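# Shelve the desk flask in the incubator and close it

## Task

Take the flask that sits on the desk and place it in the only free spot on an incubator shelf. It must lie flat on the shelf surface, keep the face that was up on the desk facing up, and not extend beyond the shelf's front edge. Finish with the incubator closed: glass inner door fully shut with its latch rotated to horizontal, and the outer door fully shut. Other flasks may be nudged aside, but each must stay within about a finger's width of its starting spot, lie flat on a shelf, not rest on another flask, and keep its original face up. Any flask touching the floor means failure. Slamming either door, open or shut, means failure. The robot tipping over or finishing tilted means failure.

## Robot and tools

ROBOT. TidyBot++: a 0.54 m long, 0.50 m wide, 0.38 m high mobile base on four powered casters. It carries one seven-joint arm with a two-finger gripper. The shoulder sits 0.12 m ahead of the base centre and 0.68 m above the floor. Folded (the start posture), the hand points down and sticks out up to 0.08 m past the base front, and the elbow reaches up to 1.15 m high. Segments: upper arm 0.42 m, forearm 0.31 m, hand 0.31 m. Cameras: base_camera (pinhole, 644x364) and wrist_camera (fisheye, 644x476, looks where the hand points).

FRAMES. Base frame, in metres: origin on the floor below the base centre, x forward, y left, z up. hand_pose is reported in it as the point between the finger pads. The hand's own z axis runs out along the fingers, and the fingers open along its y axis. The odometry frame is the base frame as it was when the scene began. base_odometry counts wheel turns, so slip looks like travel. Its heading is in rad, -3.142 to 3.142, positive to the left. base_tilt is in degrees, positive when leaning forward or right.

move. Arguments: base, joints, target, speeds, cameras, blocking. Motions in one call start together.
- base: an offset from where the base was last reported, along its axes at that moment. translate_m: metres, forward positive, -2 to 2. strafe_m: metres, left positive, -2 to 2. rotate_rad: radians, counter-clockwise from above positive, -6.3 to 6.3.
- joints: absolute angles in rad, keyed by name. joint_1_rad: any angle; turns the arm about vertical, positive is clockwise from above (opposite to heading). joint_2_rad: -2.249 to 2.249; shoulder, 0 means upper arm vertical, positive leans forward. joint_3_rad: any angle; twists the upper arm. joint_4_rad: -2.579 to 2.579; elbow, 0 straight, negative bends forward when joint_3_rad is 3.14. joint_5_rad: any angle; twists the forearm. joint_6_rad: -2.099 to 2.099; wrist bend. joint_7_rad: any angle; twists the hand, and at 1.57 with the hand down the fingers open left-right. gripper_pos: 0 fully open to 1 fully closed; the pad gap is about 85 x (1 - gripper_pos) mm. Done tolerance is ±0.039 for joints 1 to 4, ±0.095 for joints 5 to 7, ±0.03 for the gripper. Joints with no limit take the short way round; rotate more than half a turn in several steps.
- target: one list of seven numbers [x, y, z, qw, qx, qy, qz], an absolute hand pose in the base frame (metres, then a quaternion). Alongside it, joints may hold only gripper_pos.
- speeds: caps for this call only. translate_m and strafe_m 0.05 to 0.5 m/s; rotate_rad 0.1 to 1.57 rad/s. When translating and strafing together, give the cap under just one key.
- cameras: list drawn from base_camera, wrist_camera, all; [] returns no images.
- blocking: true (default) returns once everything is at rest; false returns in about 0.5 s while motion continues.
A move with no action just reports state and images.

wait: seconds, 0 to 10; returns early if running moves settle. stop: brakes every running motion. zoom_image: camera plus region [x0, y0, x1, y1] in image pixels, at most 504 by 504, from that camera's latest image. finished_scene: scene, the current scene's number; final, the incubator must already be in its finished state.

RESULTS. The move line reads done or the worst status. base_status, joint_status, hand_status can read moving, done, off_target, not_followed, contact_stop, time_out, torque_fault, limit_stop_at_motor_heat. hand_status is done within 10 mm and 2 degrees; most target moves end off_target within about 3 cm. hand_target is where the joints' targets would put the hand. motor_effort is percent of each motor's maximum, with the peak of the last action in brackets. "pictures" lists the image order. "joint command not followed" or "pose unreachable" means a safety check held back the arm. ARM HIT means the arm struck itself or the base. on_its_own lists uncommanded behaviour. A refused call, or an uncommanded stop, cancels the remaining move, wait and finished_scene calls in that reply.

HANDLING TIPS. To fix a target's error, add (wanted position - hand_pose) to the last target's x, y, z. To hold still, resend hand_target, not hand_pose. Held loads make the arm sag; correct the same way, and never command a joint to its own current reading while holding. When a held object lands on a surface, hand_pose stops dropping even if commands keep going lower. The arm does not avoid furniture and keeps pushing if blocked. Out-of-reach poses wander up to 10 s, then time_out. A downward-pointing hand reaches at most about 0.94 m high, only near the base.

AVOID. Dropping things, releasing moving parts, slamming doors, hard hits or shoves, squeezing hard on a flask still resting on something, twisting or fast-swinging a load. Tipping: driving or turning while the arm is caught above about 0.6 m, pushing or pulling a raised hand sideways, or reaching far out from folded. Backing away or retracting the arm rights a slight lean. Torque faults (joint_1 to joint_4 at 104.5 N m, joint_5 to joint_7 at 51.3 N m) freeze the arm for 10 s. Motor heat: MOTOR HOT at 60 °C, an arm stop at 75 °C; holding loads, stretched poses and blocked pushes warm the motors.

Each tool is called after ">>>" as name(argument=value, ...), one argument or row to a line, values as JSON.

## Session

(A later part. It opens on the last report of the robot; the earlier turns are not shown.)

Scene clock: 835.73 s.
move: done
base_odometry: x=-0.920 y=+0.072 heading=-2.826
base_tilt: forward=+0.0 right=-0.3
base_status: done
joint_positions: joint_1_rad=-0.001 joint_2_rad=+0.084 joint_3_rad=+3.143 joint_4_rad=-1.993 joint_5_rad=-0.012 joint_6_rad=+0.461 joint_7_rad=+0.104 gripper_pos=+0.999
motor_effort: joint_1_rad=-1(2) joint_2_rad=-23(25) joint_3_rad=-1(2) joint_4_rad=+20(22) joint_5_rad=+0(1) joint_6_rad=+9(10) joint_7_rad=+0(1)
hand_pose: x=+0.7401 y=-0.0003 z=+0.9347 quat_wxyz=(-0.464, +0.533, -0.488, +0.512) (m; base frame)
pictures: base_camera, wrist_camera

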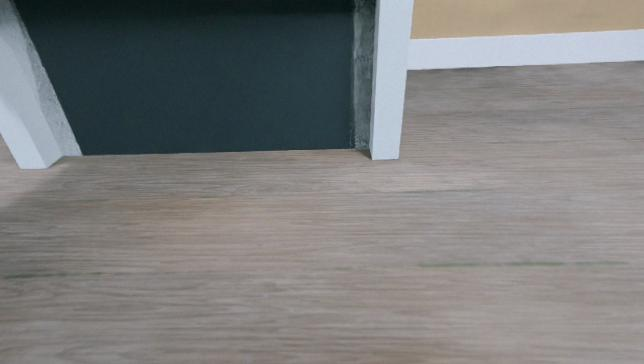

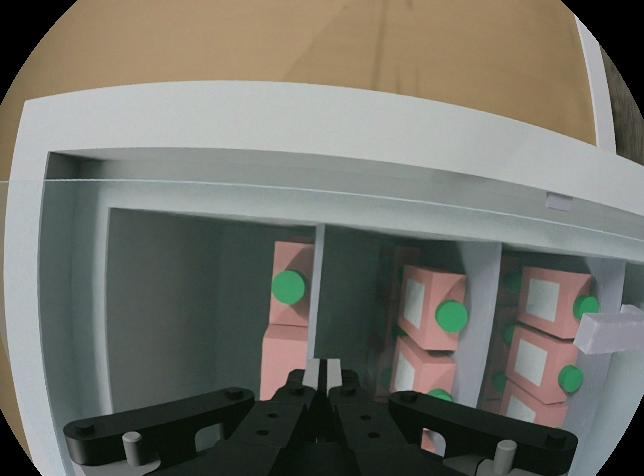

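>>> move(
  base={"translate_m": 0.04},
  speeds={"translate_m": 0.05},
)

>>> move(
  base={"translate_m": 0.025},
  speeds={"translate_m": 0.05},
)

Scene clock: 841.00 s.
move: done
base_odometry: x=-0.958 y=+0.060 heading=-2.826
base_tilt: forward=-0.1 right=-0.3
base_status: done
joint_positions: joint_1_rad=-0.001 joint_2_rad=+0.084 joint_3_rad=+3.143 joint_4_rad=-1.993 joint_5_rad=-0.012 joint_6_rad=+0.461 joint_7_rad=+0.104 gripper_pos=+0.999
motor_effort: joint_1_rad=+0(1) joint_2_rad=-23(26) joint_3_rad=+0(2) joint_4_rad=+20(21) joint_5_rad=+0(1) joint_6_rad=+9(9) joint_7_rad=+1(1)
hand_pose: x=+0.7402 y=-0.0003 z=+0.9347 quat_wxyz=(-0.464, +0.533, -0.488, +0.512) (m; base frame)
pictures: base_camera, wrist_camera

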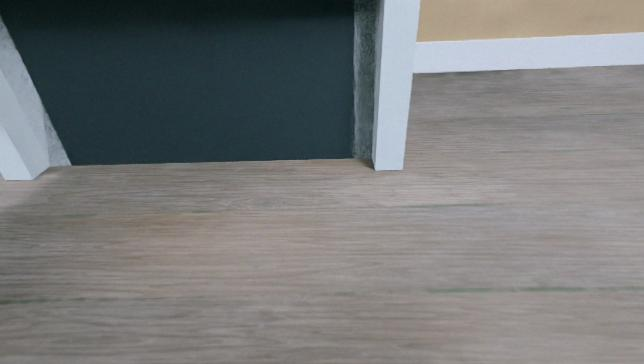

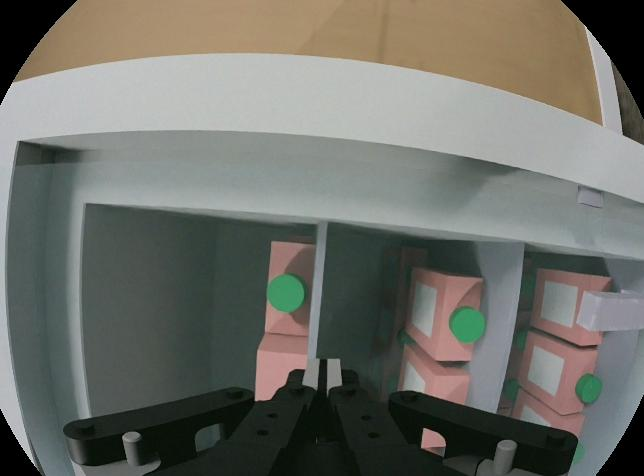

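Scene clock: 841.97 s.
move: done
base_odometry: x=-0.982 y=+0.052 heading=-2.826
base_tilt: forward=+0.1 right=-0.3
base_status: done
joint_positions: joint_1_rad=-0.001 joint_2_rad=+0.084 joint_3_rad=+3.143 joint_4_rad=-1.993 joint_5_rad=-0.012 joint_6_rad=+0.462 joint_7_rad=+0.104 gripper_pos=+0.999
motor_effort: joint_1_rad=+0(1) joint_2_rad=-23(26) joint_3_rad=-1(2) joint_4_rad=+20(22) joint_5_rad=+0(1) joint_6_rad=+9(9) joint_7_rad=+1(1)
hand_pose: x=+0.7403 y=-0.0003 z=+0.9349 quat_wxyz=(-0.464, +0.533, -0.488, +0.512) (m; base frame)
pictures: base_camera, wrist_camera

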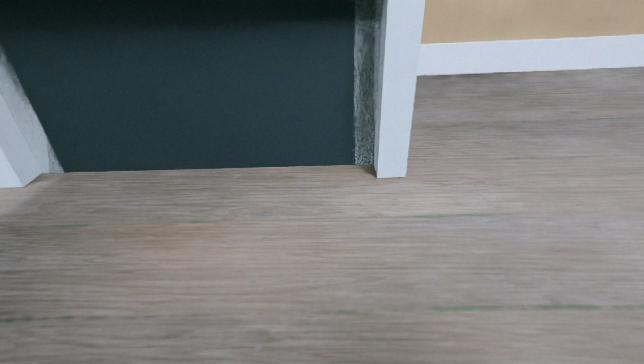

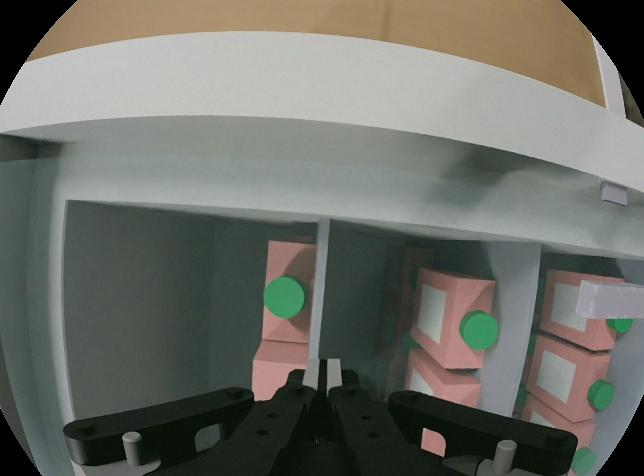

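>>> move(
  base={"translate_m": 0.02},
  speeds={"translate_m": 0.05},
  cameras=["wrist_camera"],
)

>>> move(
  base={"translate_m": 0.02},
  speeds={"translate_m": 0.05},
  cameras=["wrist_camera"],
)

>>> move(
  base={"translate_m": 0.02},
  speeds={"translate_m": 0.05},
  cameras=["wrist_camera"],
)

Scene clock: 852.23 s.
move: done
base_odometry: x=-1.002 y=+0.046 heading=-2.826
base_tilt: forward=+0.1 right=-0.3
base_status: done
joint_positions: joint_1_rad=-0.001 joint_2_rad=+0.085 joint_3_rad=+3.143 joint_4_rad=-1.992 joint_5_rad=-0.012 joint_6_rad=+0.462 joint_7_rad=+0.104 gripper_pos=+0.999
motor_effort: joint_1_rad=+0(1) joint_2_rad=-23(26) joint_3_rad=-1(2) joint_4_rad=+20(22) joint_5_rad=+0(1) joint_6_rad=+9(9) joint_7_rad=+1(1)
hand_pose: x=+0.7405 y=-0.0003 z=+0.9349 quat_wxyz=(-0.464, +0.533, -0.488, +0.512) (m; base frame)
pictures: wrist_camera

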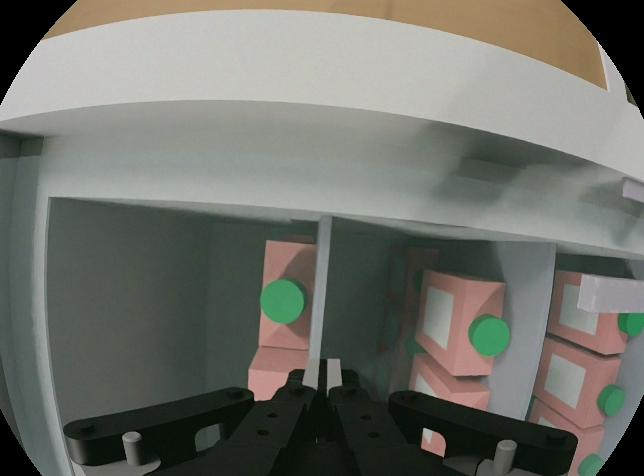

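Scene clock: 853.10 s.
move: done
base_odometry: x=-1.021 y=+0.040 heading=-2.826
base_tilt: forward=+0.0 right=-0.3
base_status: done
joint_positions: joint_1_rad=-0.001 joint_2_rad=+0.085 joint_3_rad=+3.143 joint_4_rad=-1.992 joint_5_rad=-0.012 joint_6_rad=+0.462 joint_7_rad=+0.104 gripper_pos=+0.999
motor_effort: joint_1_rad=+0(1) joint_2_rad=-23(26) joint_3_rad=-1(1) joint_4_rad=+20(22) joint_5_rad=+0(1) joint_6_rad=+9(9) joint_7_rad=+1(1)
hand_pose: x=+0.7406 y=-0.0003 z=+0.9350 quat_wxyz=(-0.464, +0.533, -0.488, +0.512) (m; base frame)
pictures: wrist_camera

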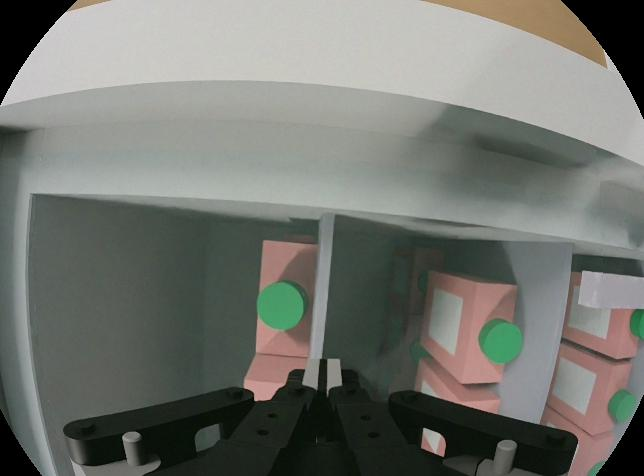

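Scene clock: 854.03 s.
move: done
base_odometry: x=-1.040 y=+0.034 heading=-2.827
base_tilt: forward=+0.0 right=-0.4
base_status: done
joint_positions: joint_1_rad=-0.001 joint_2_rad=+0.070 joint_3_rad=+3.143 joint_4_rad=-2.006 joint_5_rad=-0.012 joint_6_rad=+0.462 joint_7_rad=+0.104 gripper_pos=+0.999
motor_effort: joint_1_rad=-1(2) joint_2_rad=-19(24) joint_3_rad=-1(2) joint_4_rad=+25(30) joint_5_rad=+1(1) joint_6_rad=+11(12) joint_7_rad=+1(1)
hand_pose: x=+0.7346 y=-0.0003 z=+0.9362 quat_wxyz=(-0.464, +0.533, -0.488, +0.513) (m; base frame)
pictures: wrist_camera

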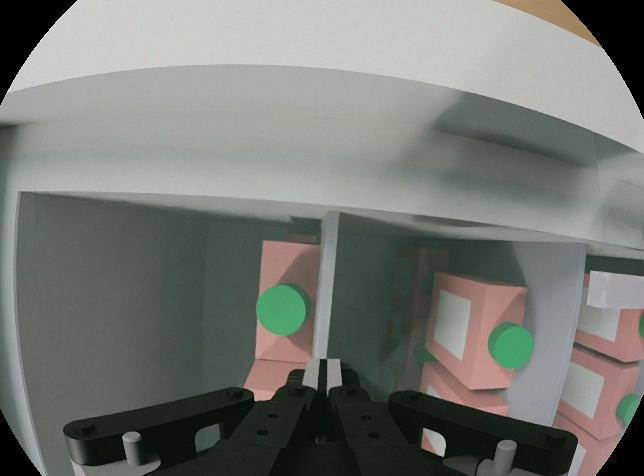

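>>> move(
  base={"translate_m": 0.015},
  speeds={"translate_m": 0.05},
  cameras=["wrist_camera"],
)

>>> move(
  base={"translate_m": -0.25},
  speeds={"translate_m": 0.15},
  cameras=["wrist_camera"],
)

Scene clock: 859.33 s.
move: done
base_odometry: x=-1.054 y=+0.029 heading=-2.827
base_tilt: forward=+0.1 right=-0.3
base_status: done
joint_positions: joint_1_rad=-0.002 joint_2_rad=+0.037 joint_3_rad=+3.143 joint_4_rad=-2.040 joint_5_rad=-0.012 joint_6_rad=+0.462 joint_7_rad=+0.104 gripper_pos=+0.999
motor_effort: joint_1_rad=+1(2) joint_2_rad=-13(20) joint_3_rad=+1(2) joint_4_rad=+30(34) joint_5_rad=+0(1) joint_6_rad=+12(13) joint_7_rad=+1(1)
hand_pose: x=+0.7205 y=-0.0001 z=+0.9360 quat_wxyz=(-0.464, +0.533, -0.488, +0.512) (m; base frame)
pictures: wrist_camera

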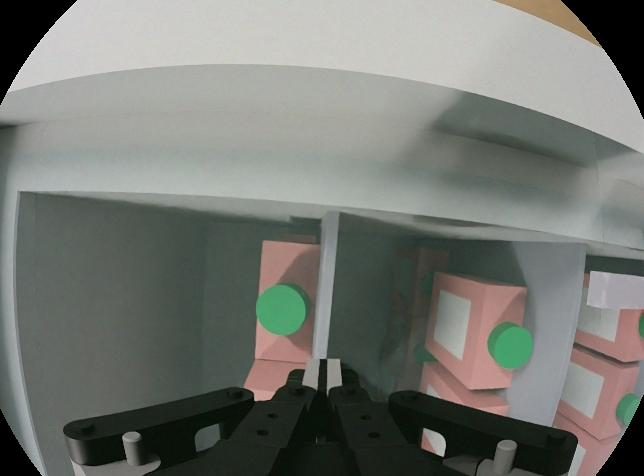

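Scene clock: 861.63 s.
move: done
base_odometry: x=-0.816 y=+0.107 heading=-2.827
base_tilt: forward=+0.0 right=-0.3
base_status: done
joint_positions: joint_1_rad=-0.002 joint_2_rad=+0.085 joint_3_rad=+3.143 joint_4_rad=-1.987 joint_5_rad=-0.012 joint_6_rad=+0.470 joint_7_rad=+0.104 gripper_pos=+0.999
motor_effort: joint_1_rad=+0(2) joint_2_rad=-23(26) joint_3_rad=-1(2) joint_4_rad=+20(29) joint_5_rad=+1(1) joint_6_rad=+9(12) joint_7_rad=+1(1)
hand_pose: x=+0.7415 y=-0.0001 z=+0.9400 quat_wxyz=(-0.467, +0.530, -0.485, +0.516) (m; base frame)
pictures: wrist_camera

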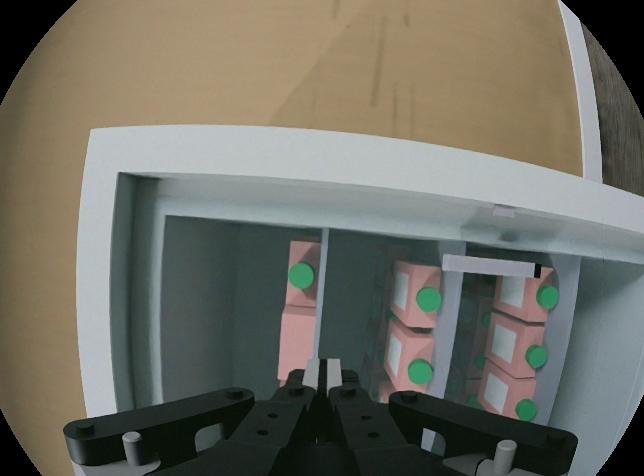

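>>> move(
  joints={"joint_1_rad": 0, "joint_2_rad": 0.545, "joint_3_rad": 3.141, "joint_4_rad": -2.41, "joint_5_rad": 0, "joint_6_rad": 1.39, "joint_7_rad": 1.5},
  cameras=["wrist_camera"],
)

Scene clock: 873.20 s.
move: done
base_odometry: x=-0.816 y=+0.107 heading=-2.827
base_tilt: forward=+0.1 right=-0.3
joint_positions: joint_1_rad=-0.002 joint_2_rad=+0.542 joint_3_rad=+3.143 joint_4_rad=-2.398 joint_5_rad=-0.012 joint_6_rad=+1.344 joint_7_rad=+1.422 gripper_pos=+0.999
joint_status: all done
motor_effort: joint_1_rad=-1(2) joint_2_rad=-28(30) joint_3_rad=-1(2) joint_4_rad=+9(21) joint_5_rad=+0(1) joint_6_rad=+9(10) joint_7_rad=+0(2)
hand_pose: x=+0.7102 y=-0.0021 z=+0.7265 quat_wxyz=(-0.048, +0.713, -0.058, +0.697) (m; base frame)
pictures: wrist_camera

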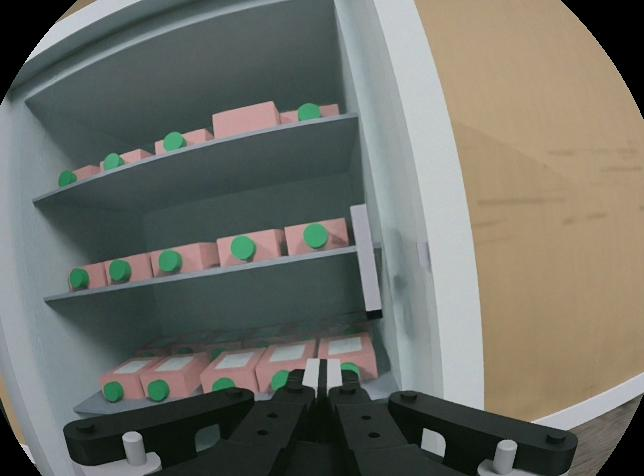

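>>> move(
  joints={"joint_7_rad": 1.6},
  base={"strafe_m": 0.02, "translate_m": 0.12},
  speeds={"translate_m": 0.1},
  cameras=["wrist_camera"],
)

Scene clock: 887.97 s.
move: done
base_odometry: x=-0.924 y=+0.051 heading=-2.826
base_tilt: forward=+0.0 right=-0.3
base_status: done
joint_positions: joint_1_rad=-0.002 joint_2_rad=+0.544 joint_3_rad=+3.143 joint_4_rad=-2.402 joint_5_rad=-0.012 joint_6_rad=+1.348 joint_7_rad=+1.542 gripper_pos=+0.999
joint_status: all done
motor_effort: joint_1_rad=+0(1) joint_2_rad=-28(30) joint_3_rad=-1(3) joint_4_rad=+8(10) joint_5_rad=+0(1) joint_6_rad=+9(9) joint_7_rad=+0(1)
hand_pose: x=+0.7090 y=-0.0021 z=+0.7252 quat_wxyz=(-0.007, +0.716, -0.015, +0.698) (m; base frame)
pictures: wrist_camera

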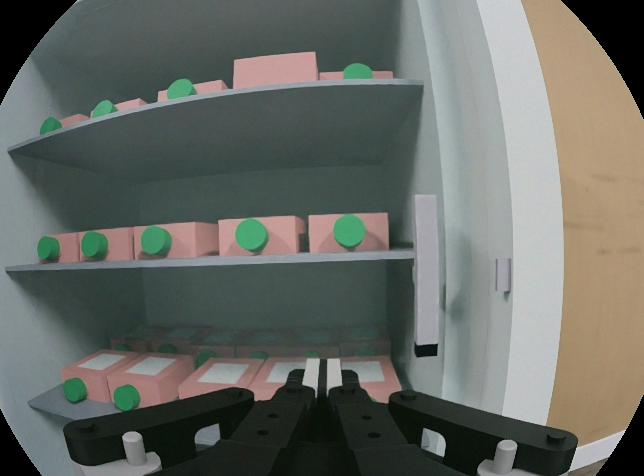

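>>> move(
  base={"translate_m": 0.11},
  speeds={"translate_m": 0.08},
  cameras=["wrist_camera"],
)

Scene clock: 896.87 s.
move: done
base_odometry: x=-1.028 y=+0.016 heading=-2.826
base_tilt: forward=+0.0 right=-0.3
base_status: done
joint_positions: joint_1_rad=-0.002 joint_2_rad=+0.544 joint_3_rad=+3.143 joint_4_rad=-2.403 joint_5_rad=-0.012 joint_6_rad=+1.349 joint_7_rad=+1.542 gripper_pos=+0.999
motor_effort: joint_1_rad=-1(1) joint_2_rad=-28(30) joint_3_rad=-2(2) joint_4_rad=+9(10) joint_5_rad=+0(1) joint_6_rad=+9(9) joint_7_rad=+0(1)
hand_pose: x=+0.7086 y=-0.0021 z=+0.7245 quat_wxyz=(-0.007, +0.717, -0.015, +0.697) (m; base frame)
pictures: wrist_camera

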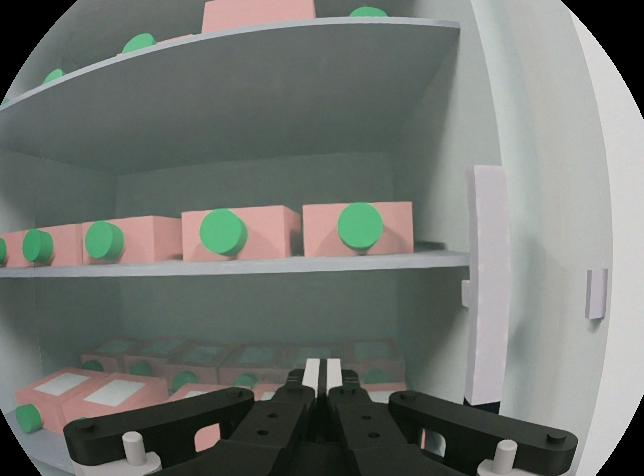

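>>> move(
  base={"translate_m": 0.01, "strafe_m": -0.03},
  speeds={"strafe_m": 0.05},
  cameras=["wrist_camera"],
)

>>> move(
  base={"strafe_m": -0.02},
  speeds={"strafe_m": 0.05},
  cameras=["wrist_camera"],
)

Scene clock: 907.60 s.
move: done
base_odometry: x=-1.047 y=+0.042 heading=-2.826
base_tilt: forward=+0.0 right=-0.3
base_status: done
joint_positions: joint_1_rad=-0.001 joint_2_rad=+0.544 joint_3_rad=+3.143 joint_4_rad=-2.403 joint_5_rad=-0.012 joint_6_rad=+1.349 joint_7_rad=+1.542 gripper_pos=+0.999
motor_effort: joint_1_rad=-1(3) joint_2_rad=-28(29) joint_3_rad=-1(3) joint_4_rad=+9(10) joint_5_rad=+0(1) joint_6_rad=+9(9) joint_7_rad=+0(1)
hand_pose: x=+0.7086 y=-0.0025 z=+0.7245 quat_wxyz=(-0.006, +0.717, -0.015, +0.697) (m; base frame)
pictures: wrist_camera

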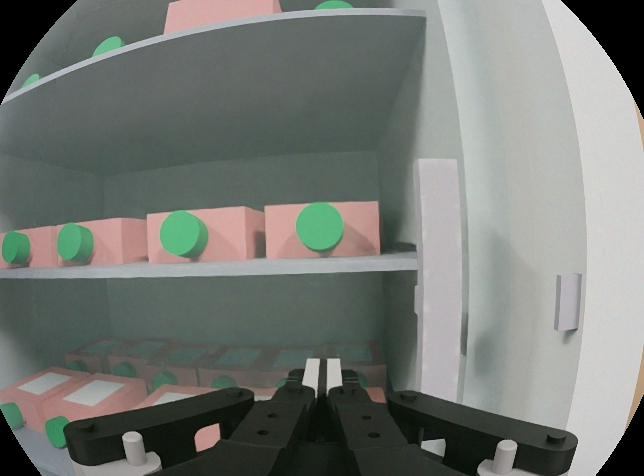

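Scene clock: 908.47 s.
move: done
base_odometry: x=-1.054 y=+0.061 heading=-2.826
base_tilt: forward=+0.1 right=-0.3
base_status: done
joint_positions: joint_1_rad=-0.001 joint_2_rad=+0.544 joint_3_rad=+3.143 joint_4_rad=-2.403 joint_5_rad=-0.012 joint_6_rad=+1.349 joint_7_rad=+1.542 gripper_pos=+0.999
motor_effort: joint_1_rad=+0(3) joint_2_rad=-28(29) joint_3_rad=+0(3) joint_4_rad=+9(10) joint_5_rad=+1(1) joint_6_rad=+9(9) joint_7_rad=+0(1)
hand_pose: x=+0.7086 y=-0.0024 z=+0.7245 quat_wxyz=(-0.006, +0.717, -0.015, +0.697) (m; base frame)
pictures: wrist_camera

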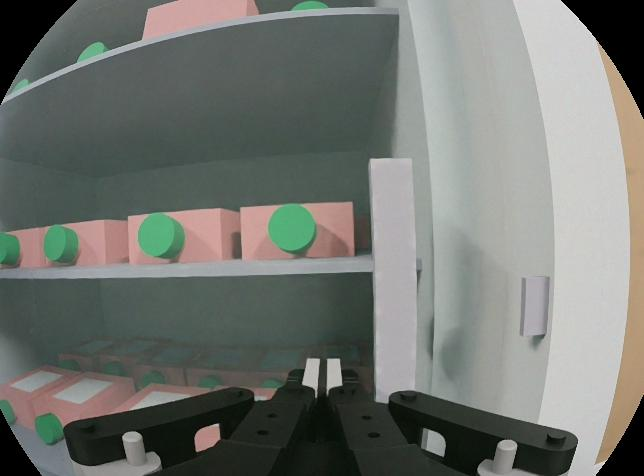

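>>> move(
  base={"strafe_m": -0.025},
  speeds={"strafe_m": 0.05},
  cameras=["wrist_camera"],
)

>>> move(
  base={"strafe_m": -0.02},
  speeds={"strafe_m": 0.05},
  cameras=["wrist_camera"],
)

Scene clock: 915.47 s.
move: done
base_odometry: x=-1.062 y=+0.085 heading=-2.826
base_tilt: forward=+0.0 right=-0.2
base_status: done
joint_positions: joint_1_rad=-0.002 joint_2_rad=+0.545 joint_3_rad=+3.143 joint_4_rad=-2.404 joint_5_rad=-0.012 joint_6_rad=+1.351 joint_7_rad=+1.542 gripper_pos=+0.999
motor_effort: joint_1_rad=+0(3) joint_2_rad=-28(30) joint_3_rad=-1(2) joint_4_rad=+9(10) joint_5_rad=+0(2) joint_6_rad=+9(10) joint_7_rad=+1(1)
hand_pose: x=+0.7083 y=-0.0018 z=+0.7246 quat_wxyz=(-0.007, +0.717, -0.015, +0.697) (m; base frame)
pictures: wrist_camera

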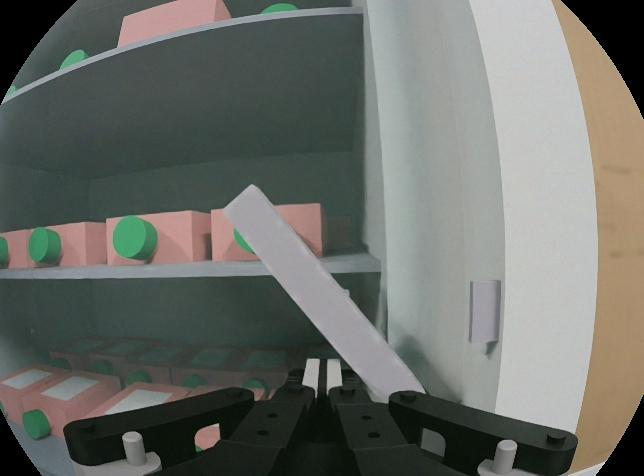

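Scene clock: 916.33 s.
move: done
base_odometry: x=-1.068 y=+0.104 heading=-2.826
base_tilt: forward=+0.1 right=-0.3
base_status: done
joint_positions: joint_1_rad=-0.006 joint_2_rad=+0.545 joint_3_rad=+3.143 joint_4_rad=-2.404 joint_5_rad=-0.012 joint_6_rad=+1.352 joint_7_rad=+1.542 gripper_pos=+0.999
motor_effort: joint_1_rad=-1(4) joint_2_rad=-28(29) joint_3_rad=-1(2) joint_4_rad=+9(10) joint_5_rad=+1(2) joint_6_rad=+9(10) joint_7_rad=+1(1)
hand_pose: x=+0.7083 y=+0.0004 z=+0.7247 quat_wxyz=(-0.008, +0.716, -0.014, +0.697) (m; base frame)
pictures: wrist_camera

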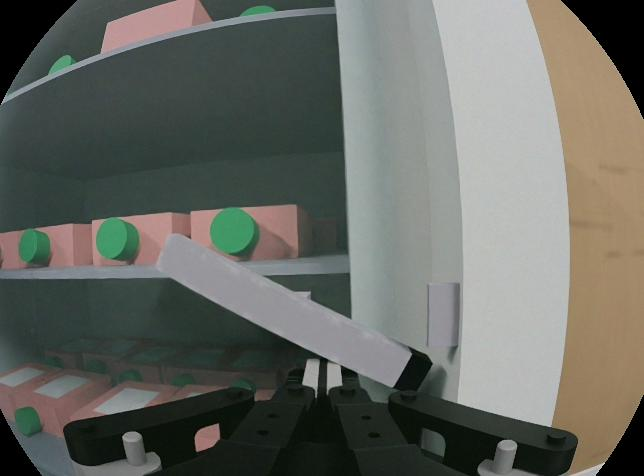

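>>> move(
  joints={"joint_2_rad": 0.52},
  cameras=["wrist_camera"],
)

>>> move(
  joints={"joint_2_rad": 0.5},
  cameras=["wrist_camera"],
)

Scene clock: 921.13 s.
move: done
base_odometry: x=-1.068 y=+0.104 heading=-2.826
base_tilt: forward=+0.1 right=-0.3
joint_positions: joint_1_rad=-0.006 joint_2_rad=+0.542 joint_3_rad=+3.143 joint_4_rad=-2.405 joint_5_rad=-0.012 joint_6_rad=+1.352 joint_7_rad=+1.542 gripper_pos=+0.999
joint_status: all done
motor_effort: joint_1_rad=+1(1) joint_2_rad=-29(31) joint_3_rad=-1(2) joint_4_rad=+9(10) joint_5_rad=+0(1) joint_6_rad=+10(11) joint_7_rad=+1(1)
hand_pose: x=+0.7080 y=+0.0004 z=+0.7261 quat_wxyz=(-0.008, +0.716, -0.014, +0.698) (m; base frame)
pictures: wrist_camera

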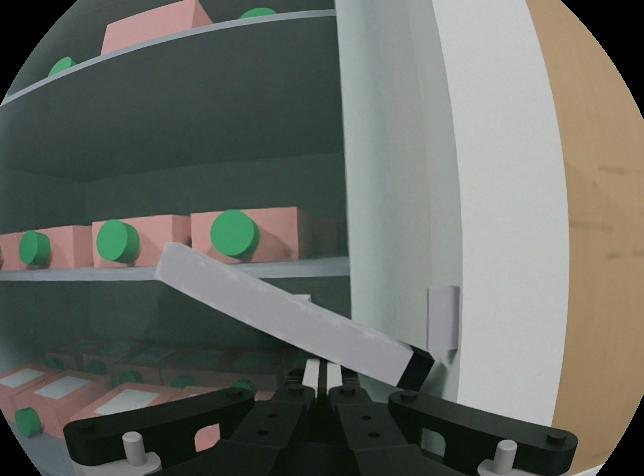

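Scene clock: 921.70 s.
move: done
base_odometry: x=-1.068 y=+0.104 heading=-2.826
base_tilt: forward=+0.0 right=-0.3
joint_positions: joint_1_rad=-0.006 joint_2_rad=+0.534 joint_3_rad=+3.143 joint_4_rad=-2.406 joint_5_rad=-0.012 joint_6_rad=+1.352 joint_7_rad=+1.542 gripper_pos=+0.999
joint_status: all done
motor_effort: joint_1_rad=-1(1) joint_2_rad=-30(32) joint_3_rad=-2(2) joint_4_rad=+10(11) joint_5_rad=+1(1) joint_6_rad=+11(12) joint_7_rad=+1(1)
hand_pose: x=+0.7074 y=+0.0004 z=+0.7304 quat_wxyz=(-0.008, +0.713, -0.014, +0.701) (m; base frame)
pictures: wrist_camera

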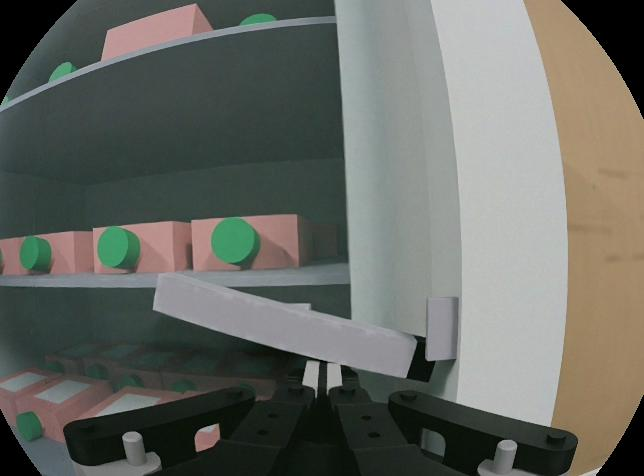

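>>> move(
  joints={"joint_2_rad": 0.485},
  cameras=["wrist_camera"],
)

>>> move(
  joints={"joint_2_rad": 0.47},
  cameras=["wrist_camera"],
)

Scene clock: 925.70 s.
move: off_target
base_odometry: x=-1.068 y=+0.104 heading=-2.826
base_tilt: forward=+0.0 right=-0.3
joint_positions: joint_1_rad=-0.005 joint_2_rad=+0.525 joint_3_rad=+3.143 joint_4_rad=-2.408 joint_5_rad=-0.012 joint_6_rad=+1.352 joint_7_rad=+1.542 gripper_pos=+0.999
joint_status: joint_2_rad off_target (ended at +0.525, target +0.485)
motor_effort: joint_1_rad=-1(2) joint_2_rad=-30(32) joint_3_rad=-2(3) joint_4_rad=+11(12) joint_5_rad=+1(2) joint_6_rad=+11(12) joint_7_rad=+0(1)
hand_pose: x=+0.7064 y=+0.0001 z=+0.7355 quat_wxyz=(-0.008, +0.710, -0.014, +0.704) (m; base frame)
pictures: wrist_camera

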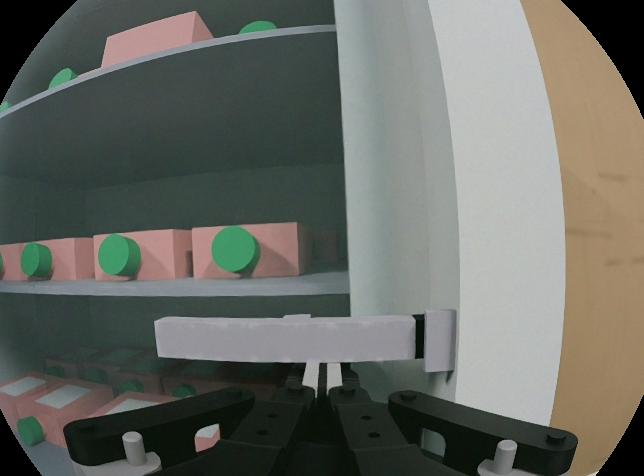

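Scene clock: 926.23 s.
move: off_target
base_odometry: x=-1.068 y=+0.104 heading=-2.826
base_tilt: forward=+0.1 right=-0.3
joint_positions: joint_1_rad=-0.005 joint_2_rad=+0.520 joint_3_rad=+3.143 joint_4_rad=-2.414 joint_5_rad=-0.012 joint_6_rad=+1.352 joint_7_rad=+1.542 gripper_pos=+0.999
joint_status: joint_2_rad off_target (ended at +0.520, target +0.470)
motor_effort: joint_1_rad=-1(1) joint_2_rad=-32(34) joint_3_rad=-1(2) joint_4_rad=+11(13) joint_5_rad=+0(1) joint_6_rad=+13(14) joint_7_rad=+1(1)
hand_pose: x=+0.7041 y=+0.0001 z=+0.7358 quat_wxyz=(-0.008, +0.711, -0.014, +0.703) (m; base frame)
pictures: wrist_camera

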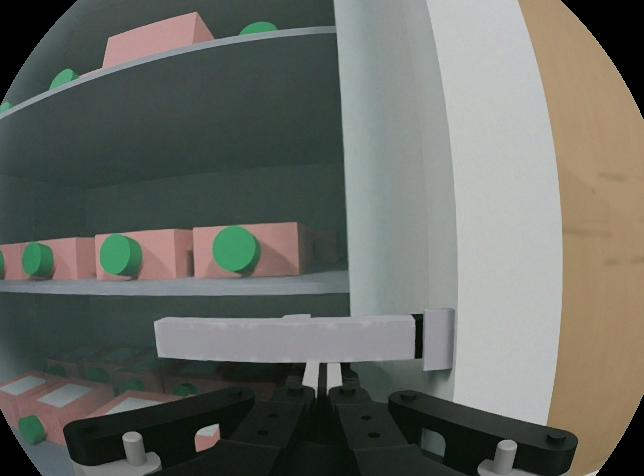

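>>> move(
  joints={"joint_2_rad": 0.56},
  cameras=["wrist_camera"],
)

>>> move(
  base={"translate_m": -0.5},
  speeds={"translate_m": 0.2},
  cameras=["wrist_camera"],
)

>>> zoom_image(
  camera="wrist_camera",
  region=[200, 140, 500, 360],
)

Scene clock: 934.50 s.
move: done
base_odometry: x=-1.068 y=+0.104 heading=-2.826
base_tilt: forward=+0.0 right=-0.3
joint_positions: joint_1_rad=-0.005 joint_2_rad=+0.553 joint_3_rad=+3.143 joint_4_rad=-2.414 joint_5_rad=-0.012 joint_6_rad=+1.365 joint_7_rad=+1.542 gripper_pos=+0.999
joint_status: all done
motor_effort: joint_1_rad=+0(1) joint_2_rad=-28(33) joint_3_rad=-1(2) joint_4_rad=+9(11) joint_5_rad=+0(1) joint_6_rad=+9(13) joint_7_rad=+1(1)
hand_pose: x=+0.7057 y=+0.0001 z=+0.7207 quat_wxyz=(-0.008, +0.718, -0.014, +0.696) (m; base frame)
pictures: wrist_camera

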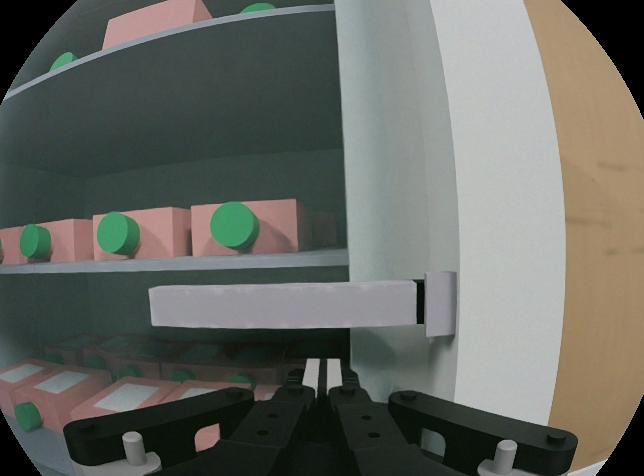

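Scene clock: 937.73 s.
move: done
base_odometry: x=-0.593 y=+0.259 heading=-2.825
base_tilt: forward=+0.0 right=-0.3
base_status: done
joint_positions: joint_1_rad=-0.005 joint_2_rad=+0.556 joint_3_rad=+3.143 joint_4_rad=-2.414 joint_5_rad=-0.012 joint_6_rad=+1.365 joint_7_rad=+1.542 gripper_pos=+0.999
motor_effort: joint_1_rad=+0(1) joint_2_rad=-28(29) joint_3_rad=-1(2) joint_4_rad=+9(10) joint_5_rad=+1(1) joint_6_rad=+9(9) joint_7_rad=+1(1)
hand_pose: x=+0.7058 y=+0.0001 z=+0.7189 quat_wxyz=(-0.008, +0.719, -0.014, +0.695) (m; base frame)
pictures: wrist_camera

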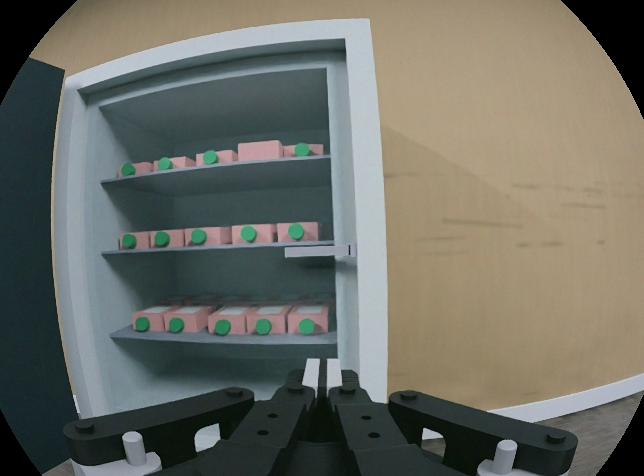

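Scaled by 1.680.

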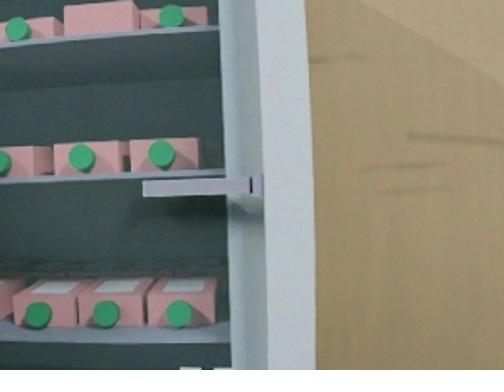

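>>> move(
  base={"translate_m": -0.35},
  speeds={"translate_m": 0.3},
  joints={"joint_1_rad": -0.9, "joint_2_rad": -0.342, "joint_3_rad": 3.141, "joint_4_rad": -2.36, "joint_5_rad": 0, "joint_6_rad": 0.3, "joint_7_rad": 1.6},
  cameras=["wrist_camera"],
)

>>> move(
  joints={"joint_1_rad": -1.9},
  cameras=["wrist_camera"],
)

>>> move(
  joints={"joint_1_rad": -2.9},
  cameras=["wrist_camera"],
)

Scene clock: 957.37 s.
move: done
base_odometry: x=-0.260 y=+0.368 heading=-2.825
base_tilt: forward=+0.0 right=-0.3
base_status: done
joint_positions: joint_1_rad=-0.887 joint_2_rad=-0.329 joint_3_rad=+3.143 joint_4_rad=-2.381 joint_5_rad=-0.012 joint_6_rad=+0.356 joint_7_rad=+1.542 gripper_pos=+0.999
joint_status: all done
motor_effort: joint_1_rad=+0(2) joint_2_rad=-8(31) joint_3_rad=-1(2) joint_4_rad=+20(21) joint_5_rad=+0(2) joint_6_rad=+9(10) joint_7_rad=+0(1)
hand_pose: x=+0.4046 y=+0.3497 z=+0.8961 quat_wxyz=(-0.294, +0.684, +0.306, +0.593) (m; base frame)
pictures: wrist_camera

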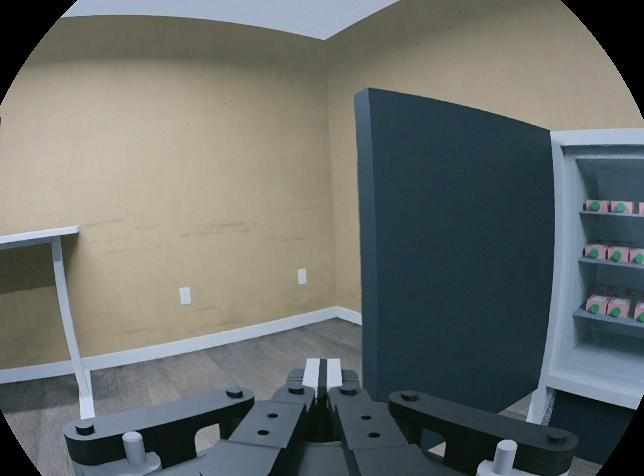

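Scene clock: 959.63 s.
move: done
base_odometry: x=-0.260 y=+0.368 heading=-2.825
base_tilt: forward=+0.0 right=-0.3
joint_positions: joint_1_rad=-1.887 joint_2_rad=-0.329 joint_3_rad=+3.143 joint_4_rad=-2.380 joint_5_rad=-0.012 joint_6_rad=+0.355 joint_7_rad=+1.542 gripper_pos=+0.999
joint_status: all done
motor_effort: joint_1_rad=+0(2) joint_2_rad=-8(8) joint_3_rad=-1(2) joint_4_rad=+21(21) joint_5_rad=+0(1) joint_6_rad=+9(9) joint_7_rad=+1(1)
hand_pose: x=-0.0209 y=+0.4295 z=+0.8963 quat_wxyz=(-0.542, +0.454, +0.597, +0.379) (m; base frame)
pictures: wrist_camera

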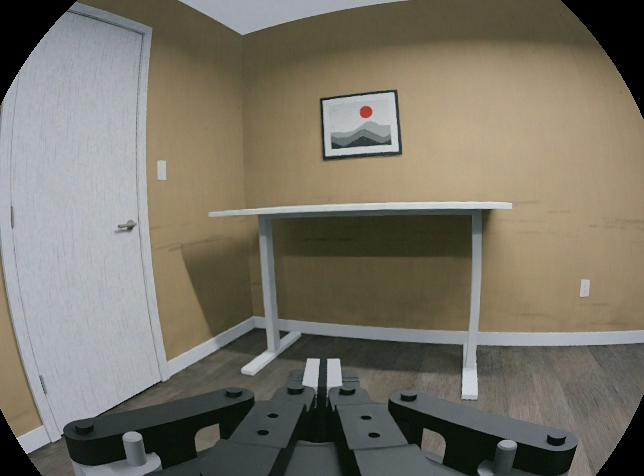

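Scene clock: 961.93 s.
move: done
base_odometry: x=-0.260 y=+0.368 heading=-2.825
base_tilt: forward=+0.1 right=-0.3
joint_positions: joint_1_rad=-2.887 joint_2_rad=-0.329 joint_3_rad=+3.143 joint_4_rad=-2.379 joint_5_rad=-0.012 joint_6_rad=+0.354 joint_7_rad=+1.542 gripper_pos=+0.999
joint_status: all done
motor_effort: joint_1_rad=-1(2) joint_2_rad=-8(8) joint_3_rad=-1(2) joint_4_rad=+21(21) joint_5_rad=+0(1) joint_6_rad=+9(9) joint_7_rad=+1(1)
hand_pose: x=-0.3180 y=+0.1143 z=+0.8963 quat_wxyz=(-0.658, +0.112, +0.741, +0.073) (m; base frame)
pictures: wrist_camera

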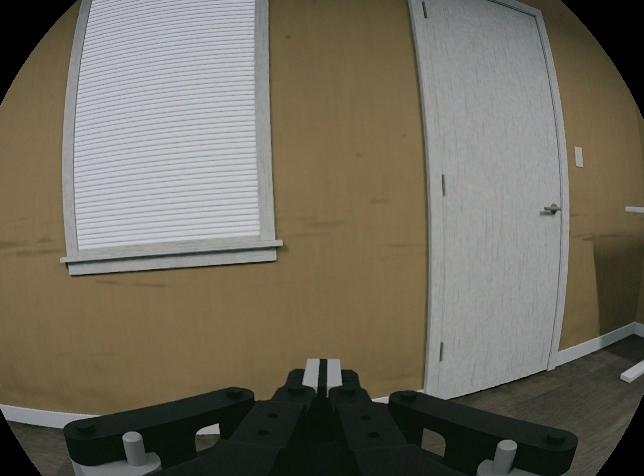

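>>> move(
  base={"translate_m": -0.15, "strafe_m": 0.94},
  speeds={"strafe_m": 0.3},
  joints={"joint_1_rad": -1.5},
  cameras=["wrist_camera"],
)

>>> move(
  joints={"joint_1_rad": 0},
  cameras=["wrist_camera"],
)

Scene clock: 984.77 s.
move: done
base_odometry: x=+0.175 y=-0.479 heading=-2.825
base_tilt: forward=+0.0 right=-0.3
base_status: done
joint_positions: joint_1_rad=-1.513 joint_2_rad=-0.331 joint_3_rad=+3.143 joint_4_rad=-2.377 joint_5_rad=-0.012 joint_6_rad=+0.353 joint_7_rad=+1.542 gripper_pos=+0.999
joint_status: all done
motor_effort: joint_1_rad=+0(2) joint_2_rad=-8(10) joint_3_rad=-1(2) joint_4_rad=+21(21) joint_5_rad=+0(1) joint_6_rad=+9(9) joint_7_rad=+0(1)
hand_pose: x=+0.1455 y=+0.4510 z=+0.8984 quat_wxyz=(-0.463, +0.556, +0.501, +0.474) (m; base frame)
pictures: wrist_camera

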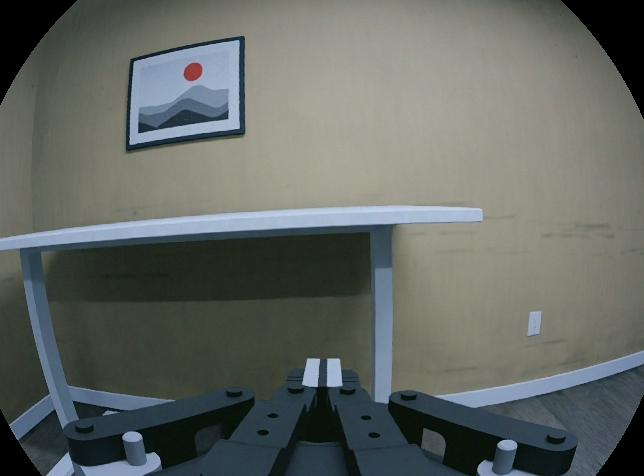

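Scene clock: 987.50 s.
move: done
base_odometry: x=+0.175 y=-0.479 heading=-2.825
base_tilt: forward=+0.0 right=-0.3
joint_positions: joint_1_rad=-0.013 joint_2_rad=-0.331 joint_3_rad=+3.143 joint_4_rad=-2.377 joint_5_rad=-0.012 joint_6_rad=+0.353 joint_7_rad=+1.542 gripper_pos=+0.999
joint_status: all done
motor_effort: joint_1_rad=+0(2) joint_2_rad=-8(8) joint_3_rad=+0(2) joint_4_rad=+20(21) joint_5_rad=+0(1) joint_6_rad=+9(9) joint_7_rad=+0(1)
hand_pose: x=+0.5707 y=+0.0056 z=+0.8984 quat_wxyz=(-0.016, +0.749, -0.012, +0.663) (m; base frame)
pictures: wrist_camera

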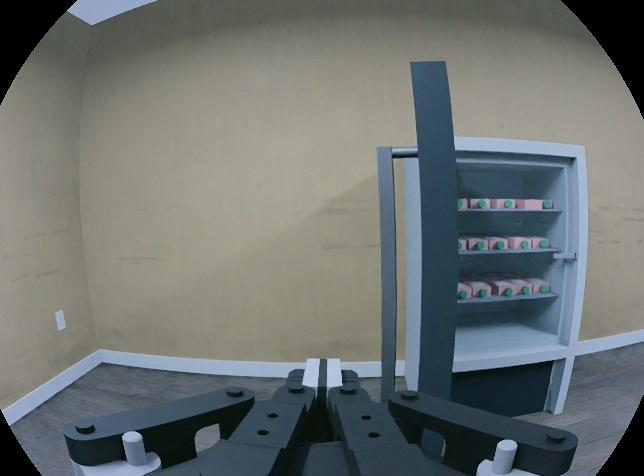

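>>> move(
  joints={"joint_1_rad": 0, "joint_2_rad": 0.28, "joint_3_rad": 3.141, "joint_4_rad": -2.145, "joint_5_rad": 0, "joint_6_rad": 0.85, "joint_7_rad": 2.4},
  cameras=[],
)

>>> move(
  joints={"joint_7_rad": 3.18},
  base={"translate_m": 0.2},
  speeds={"translate_m": 0.15},
)

Scene clock: 1008.77 s.
move: done
base_odometry: x=+0.175 y=-0.479 heading=-2.825
base_tilt: forward=+0.1 right=-0.3
joint_positions: joint_1_rad=-0.013 joint_2_rad=+0.276 joint_3_rad=+3.143 joint_4_rad=-2.165 joint_5_rad=-0.012 joint_6_rad=+0.805 joint_7_rad=+2.323 gripper_pos=+0.999
joint_status: all done
motor_effort: joint_1_rad=+0(2) joint_2_rad=-26(28) joint_3_rad=+0(2) joint_4_rad=+17(21) joint_5_rad=+0(1) joint_6_rad=+9(10) joint_7_rad=+0(1)
hand_pose: x=+0.7470 y=+0.0064 z=+0.8262 quat_wxyz=(+0.248, +0.679, +0.267, +0.637) (m; base frame)
pictures: none

Scene clock: 1010.73 s.
move: done
base_odometry: x=-0.015 y=-0.541 heading=-2.825
base_tilt: forward=+0.1 right=-0.2
base_status: done
joint_positions: joint_1_rad=-0.012 joint_2_rad=+0.280 joint_3_rad=+3.143 joint_4_rad=-2.159 joint_5_rad=-0.012 joint_6_rad=+0.807 joint_7_rad=+3.107 gripper_pos=+0.999
joint_status: all done
motor_effort: joint_1_rad=+0(1) joint_2_rad=-27(29) joint_3_rad=-1(2) joint_4_rad=+16(17) joint_5_rad=+0(1) joint_6_rad=+9(9) joint_7_rad=+0(1)
hand_pose: x=+0.7490 y=+0.0059 z=+0.8274 quat_wxyz=(+0.473, +0.525, +0.505, +0.495) (m; base frame)
pictures: base_camera, wrist_camera

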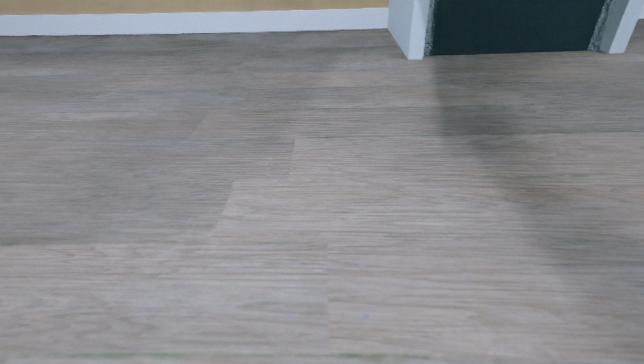

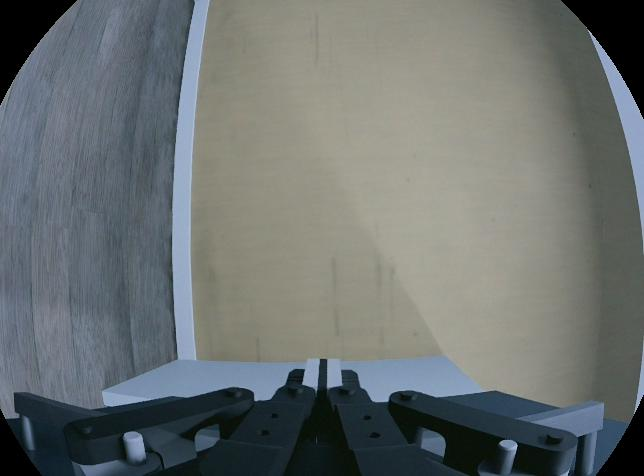

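>>> move(
  base={"translate_m": 0.13},
  speeds={"translate_m": 0.1},
  cameras=["wrist_camera"],
)

Scene clock: 1018.20 s.
move: done
base_odometry: x=-0.139 y=-0.582 heading=-2.825
base_tilt: forward=+0.1 right=-0.4
base_status: done
joint_positions: joint_1_rad=-0.012 joint_2_rad=+0.282 joint_3_rad=+3.143 joint_4_rad=-2.157 joint_5_rad=-0.012 joint_6_rad=+0.808 joint_7_rad=+3.107 gripper_pos=+0.999
motor_effort: joint_1_rad=+0(1) joint_2_rad=-26(29) joint_3_rad=-1(2) joint_4_rad=+16(18) joint_5_rad=+0(1) joint_6_rad=+9(9) joint_7_rad=+0(1)
hand_pose: x=+0.7498 y=+0.0057 z=+0.8271 quat_wxyz=(+0.474, +0.525, +0.504, +0.495) (m; base frame)
pictures: wrist_camera

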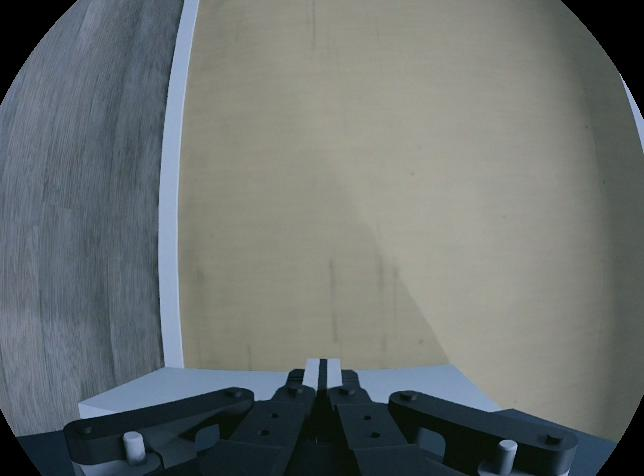

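>>> move(
  base={"translate_m": 0.03},
  speeds={"translate_m": 0.1},
  cameras=[],
)

>>> move(
  base={"strafe_m": -0.1},
  speeds={"strafe_m": 0.06},
)

>>> move(
  base={"strafe_m": -0.1},
  speeds={"strafe_m": 0.06},
)

Scene clock: 1024.47 s.
move: done
base_odometry: x=-0.167 y=-0.591 heading=-2.824
base_tilt: forward=+0.0 right=-0.3
base_status: done
joint_positions: joint_1_rad=-0.012 joint_2_rad=+0.285 joint_3_rad=+3.143 joint_4_rad=-2.155 joint_5_rad=-0.012 joint_6_rad=+0.809 joint_7_rad=+3.107 gripper_pos=+0.999
motor_effort: joint_1_rad=+0(1) joint_2_rad=-27(28) joint_3_rad=-1(2) joint_4_rad=+16(18) joint_5_rad=+0(1) joint_6_rad=+9(10) joint_7_rad=+0(1)
hand_pose: x=+0.7508 y=+0.0056 z=+0.8265 quat_wxyz=(+0.474, +0.525, +0.504, +0.495) (m; base frame)
pictures: none

Scene clock: 1026.63 s.
move: done
base_odometry: x=-0.199 y=-0.496 heading=-2.824
base_tilt: forward=+0.0 right=-0.3
base_status: done
joint_positions: joint_1_rad=-0.023 joint_2_rad=+0.279 joint_3_rad=+3.127 joint_4_rad=-2.164 joint_5_rad=-0.012 joint_6_rad=+0.809 joint_7_rad=+3.107 gripper_pos=+0.999
motor_effort: joint_1_rad=+3(6) joint_2_rad=-23(28) joint_3_rad=+3(5) joint_4_rad=+21(22) joint_5_rad=-1(3) joint_6_rad=+9(10) joint_7_rad=+0(1)
hand_pose: x=+0.7473 y=+0.0212 z=+0.8264 quat_wxyz=(+0.466, +0.520, +0.511, +0.502) (m; base frame)
pictures: base_camera, wrist_camera

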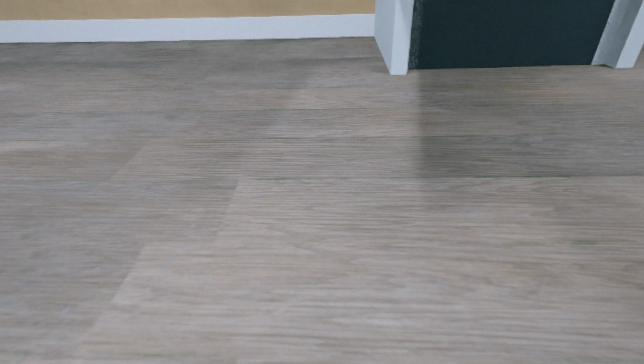

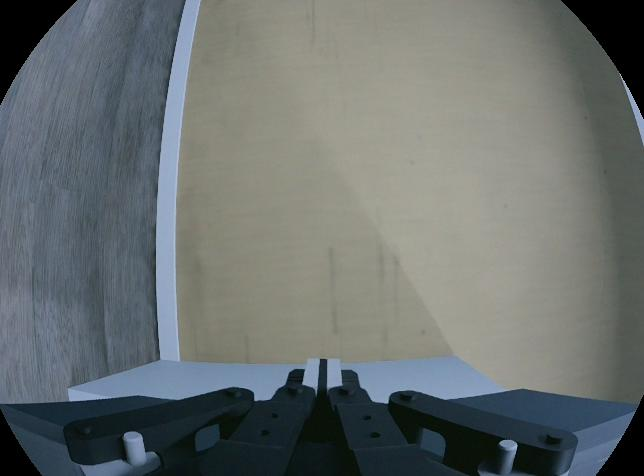

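Scene clock: 1028.80 s.
move: done
base_odometry: x=-0.230 y=-0.401 heading=-2.824
base_tilt: forward=+0.0 right=-0.3
base_status: done
joint_positions: joint_1_rad=-0.063 joint_2_rad=+0.245 joint_3_rad=+3.086 joint_4_rad=-2.206 joint_5_rad=-0.012 joint_6_rad=+0.810 joint_7_rad=+3.108 gripper_pos=+0.999
motor_effort: joint_1_rad=+11(14) joint_2_rad=-16(24) joint_3_rad=+10(13) joint_4_rad=+28(30) joint_5_rad=-6(7) joint_6_rad=+10(10) joint_7_rad=+0(0)
hand_pose: x=+0.7274 y=+0.0683 z=+0.8258 quat_wxyz=(+0.441, +0.503, +0.531, +0.520) (m; base frame)
pictures: base_camera, wrist_camera

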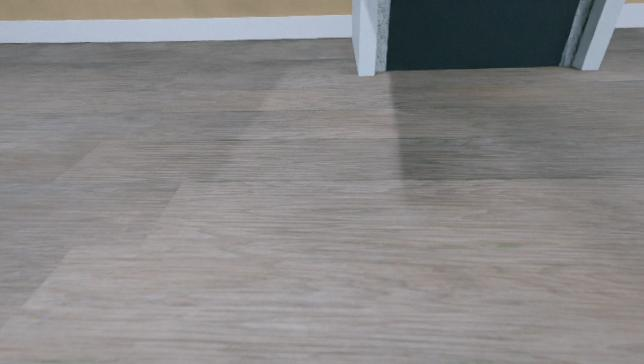

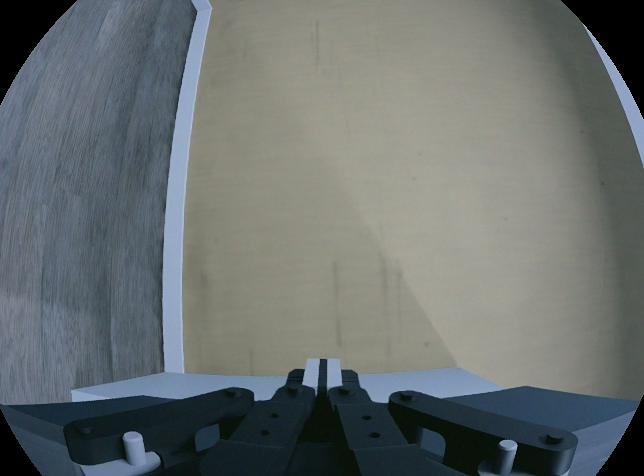

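>>> zoom_image(
  camera="wrist_camera",
  region=[0, 330, 644, 476],
)

Region (0, 330, 644, 476) is 644x146 pixels. A region can be at most 504 by 504 pixels.

>>> zoom_image(
  camera="wrist_camera",
  region=[0, 330, 322, 476],
)

>>> zoom_image(
  camera="wrist_camera",
  region=[322, 330, 644, 476],
)

Scaled by 1.565.

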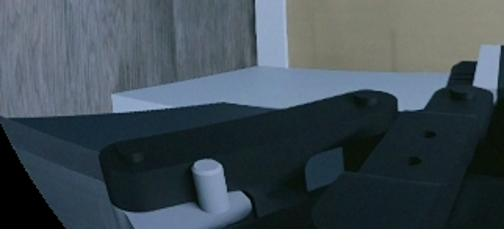

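Scaled by 1.565.

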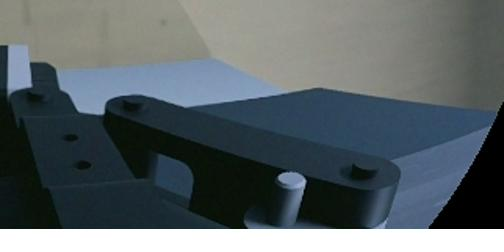

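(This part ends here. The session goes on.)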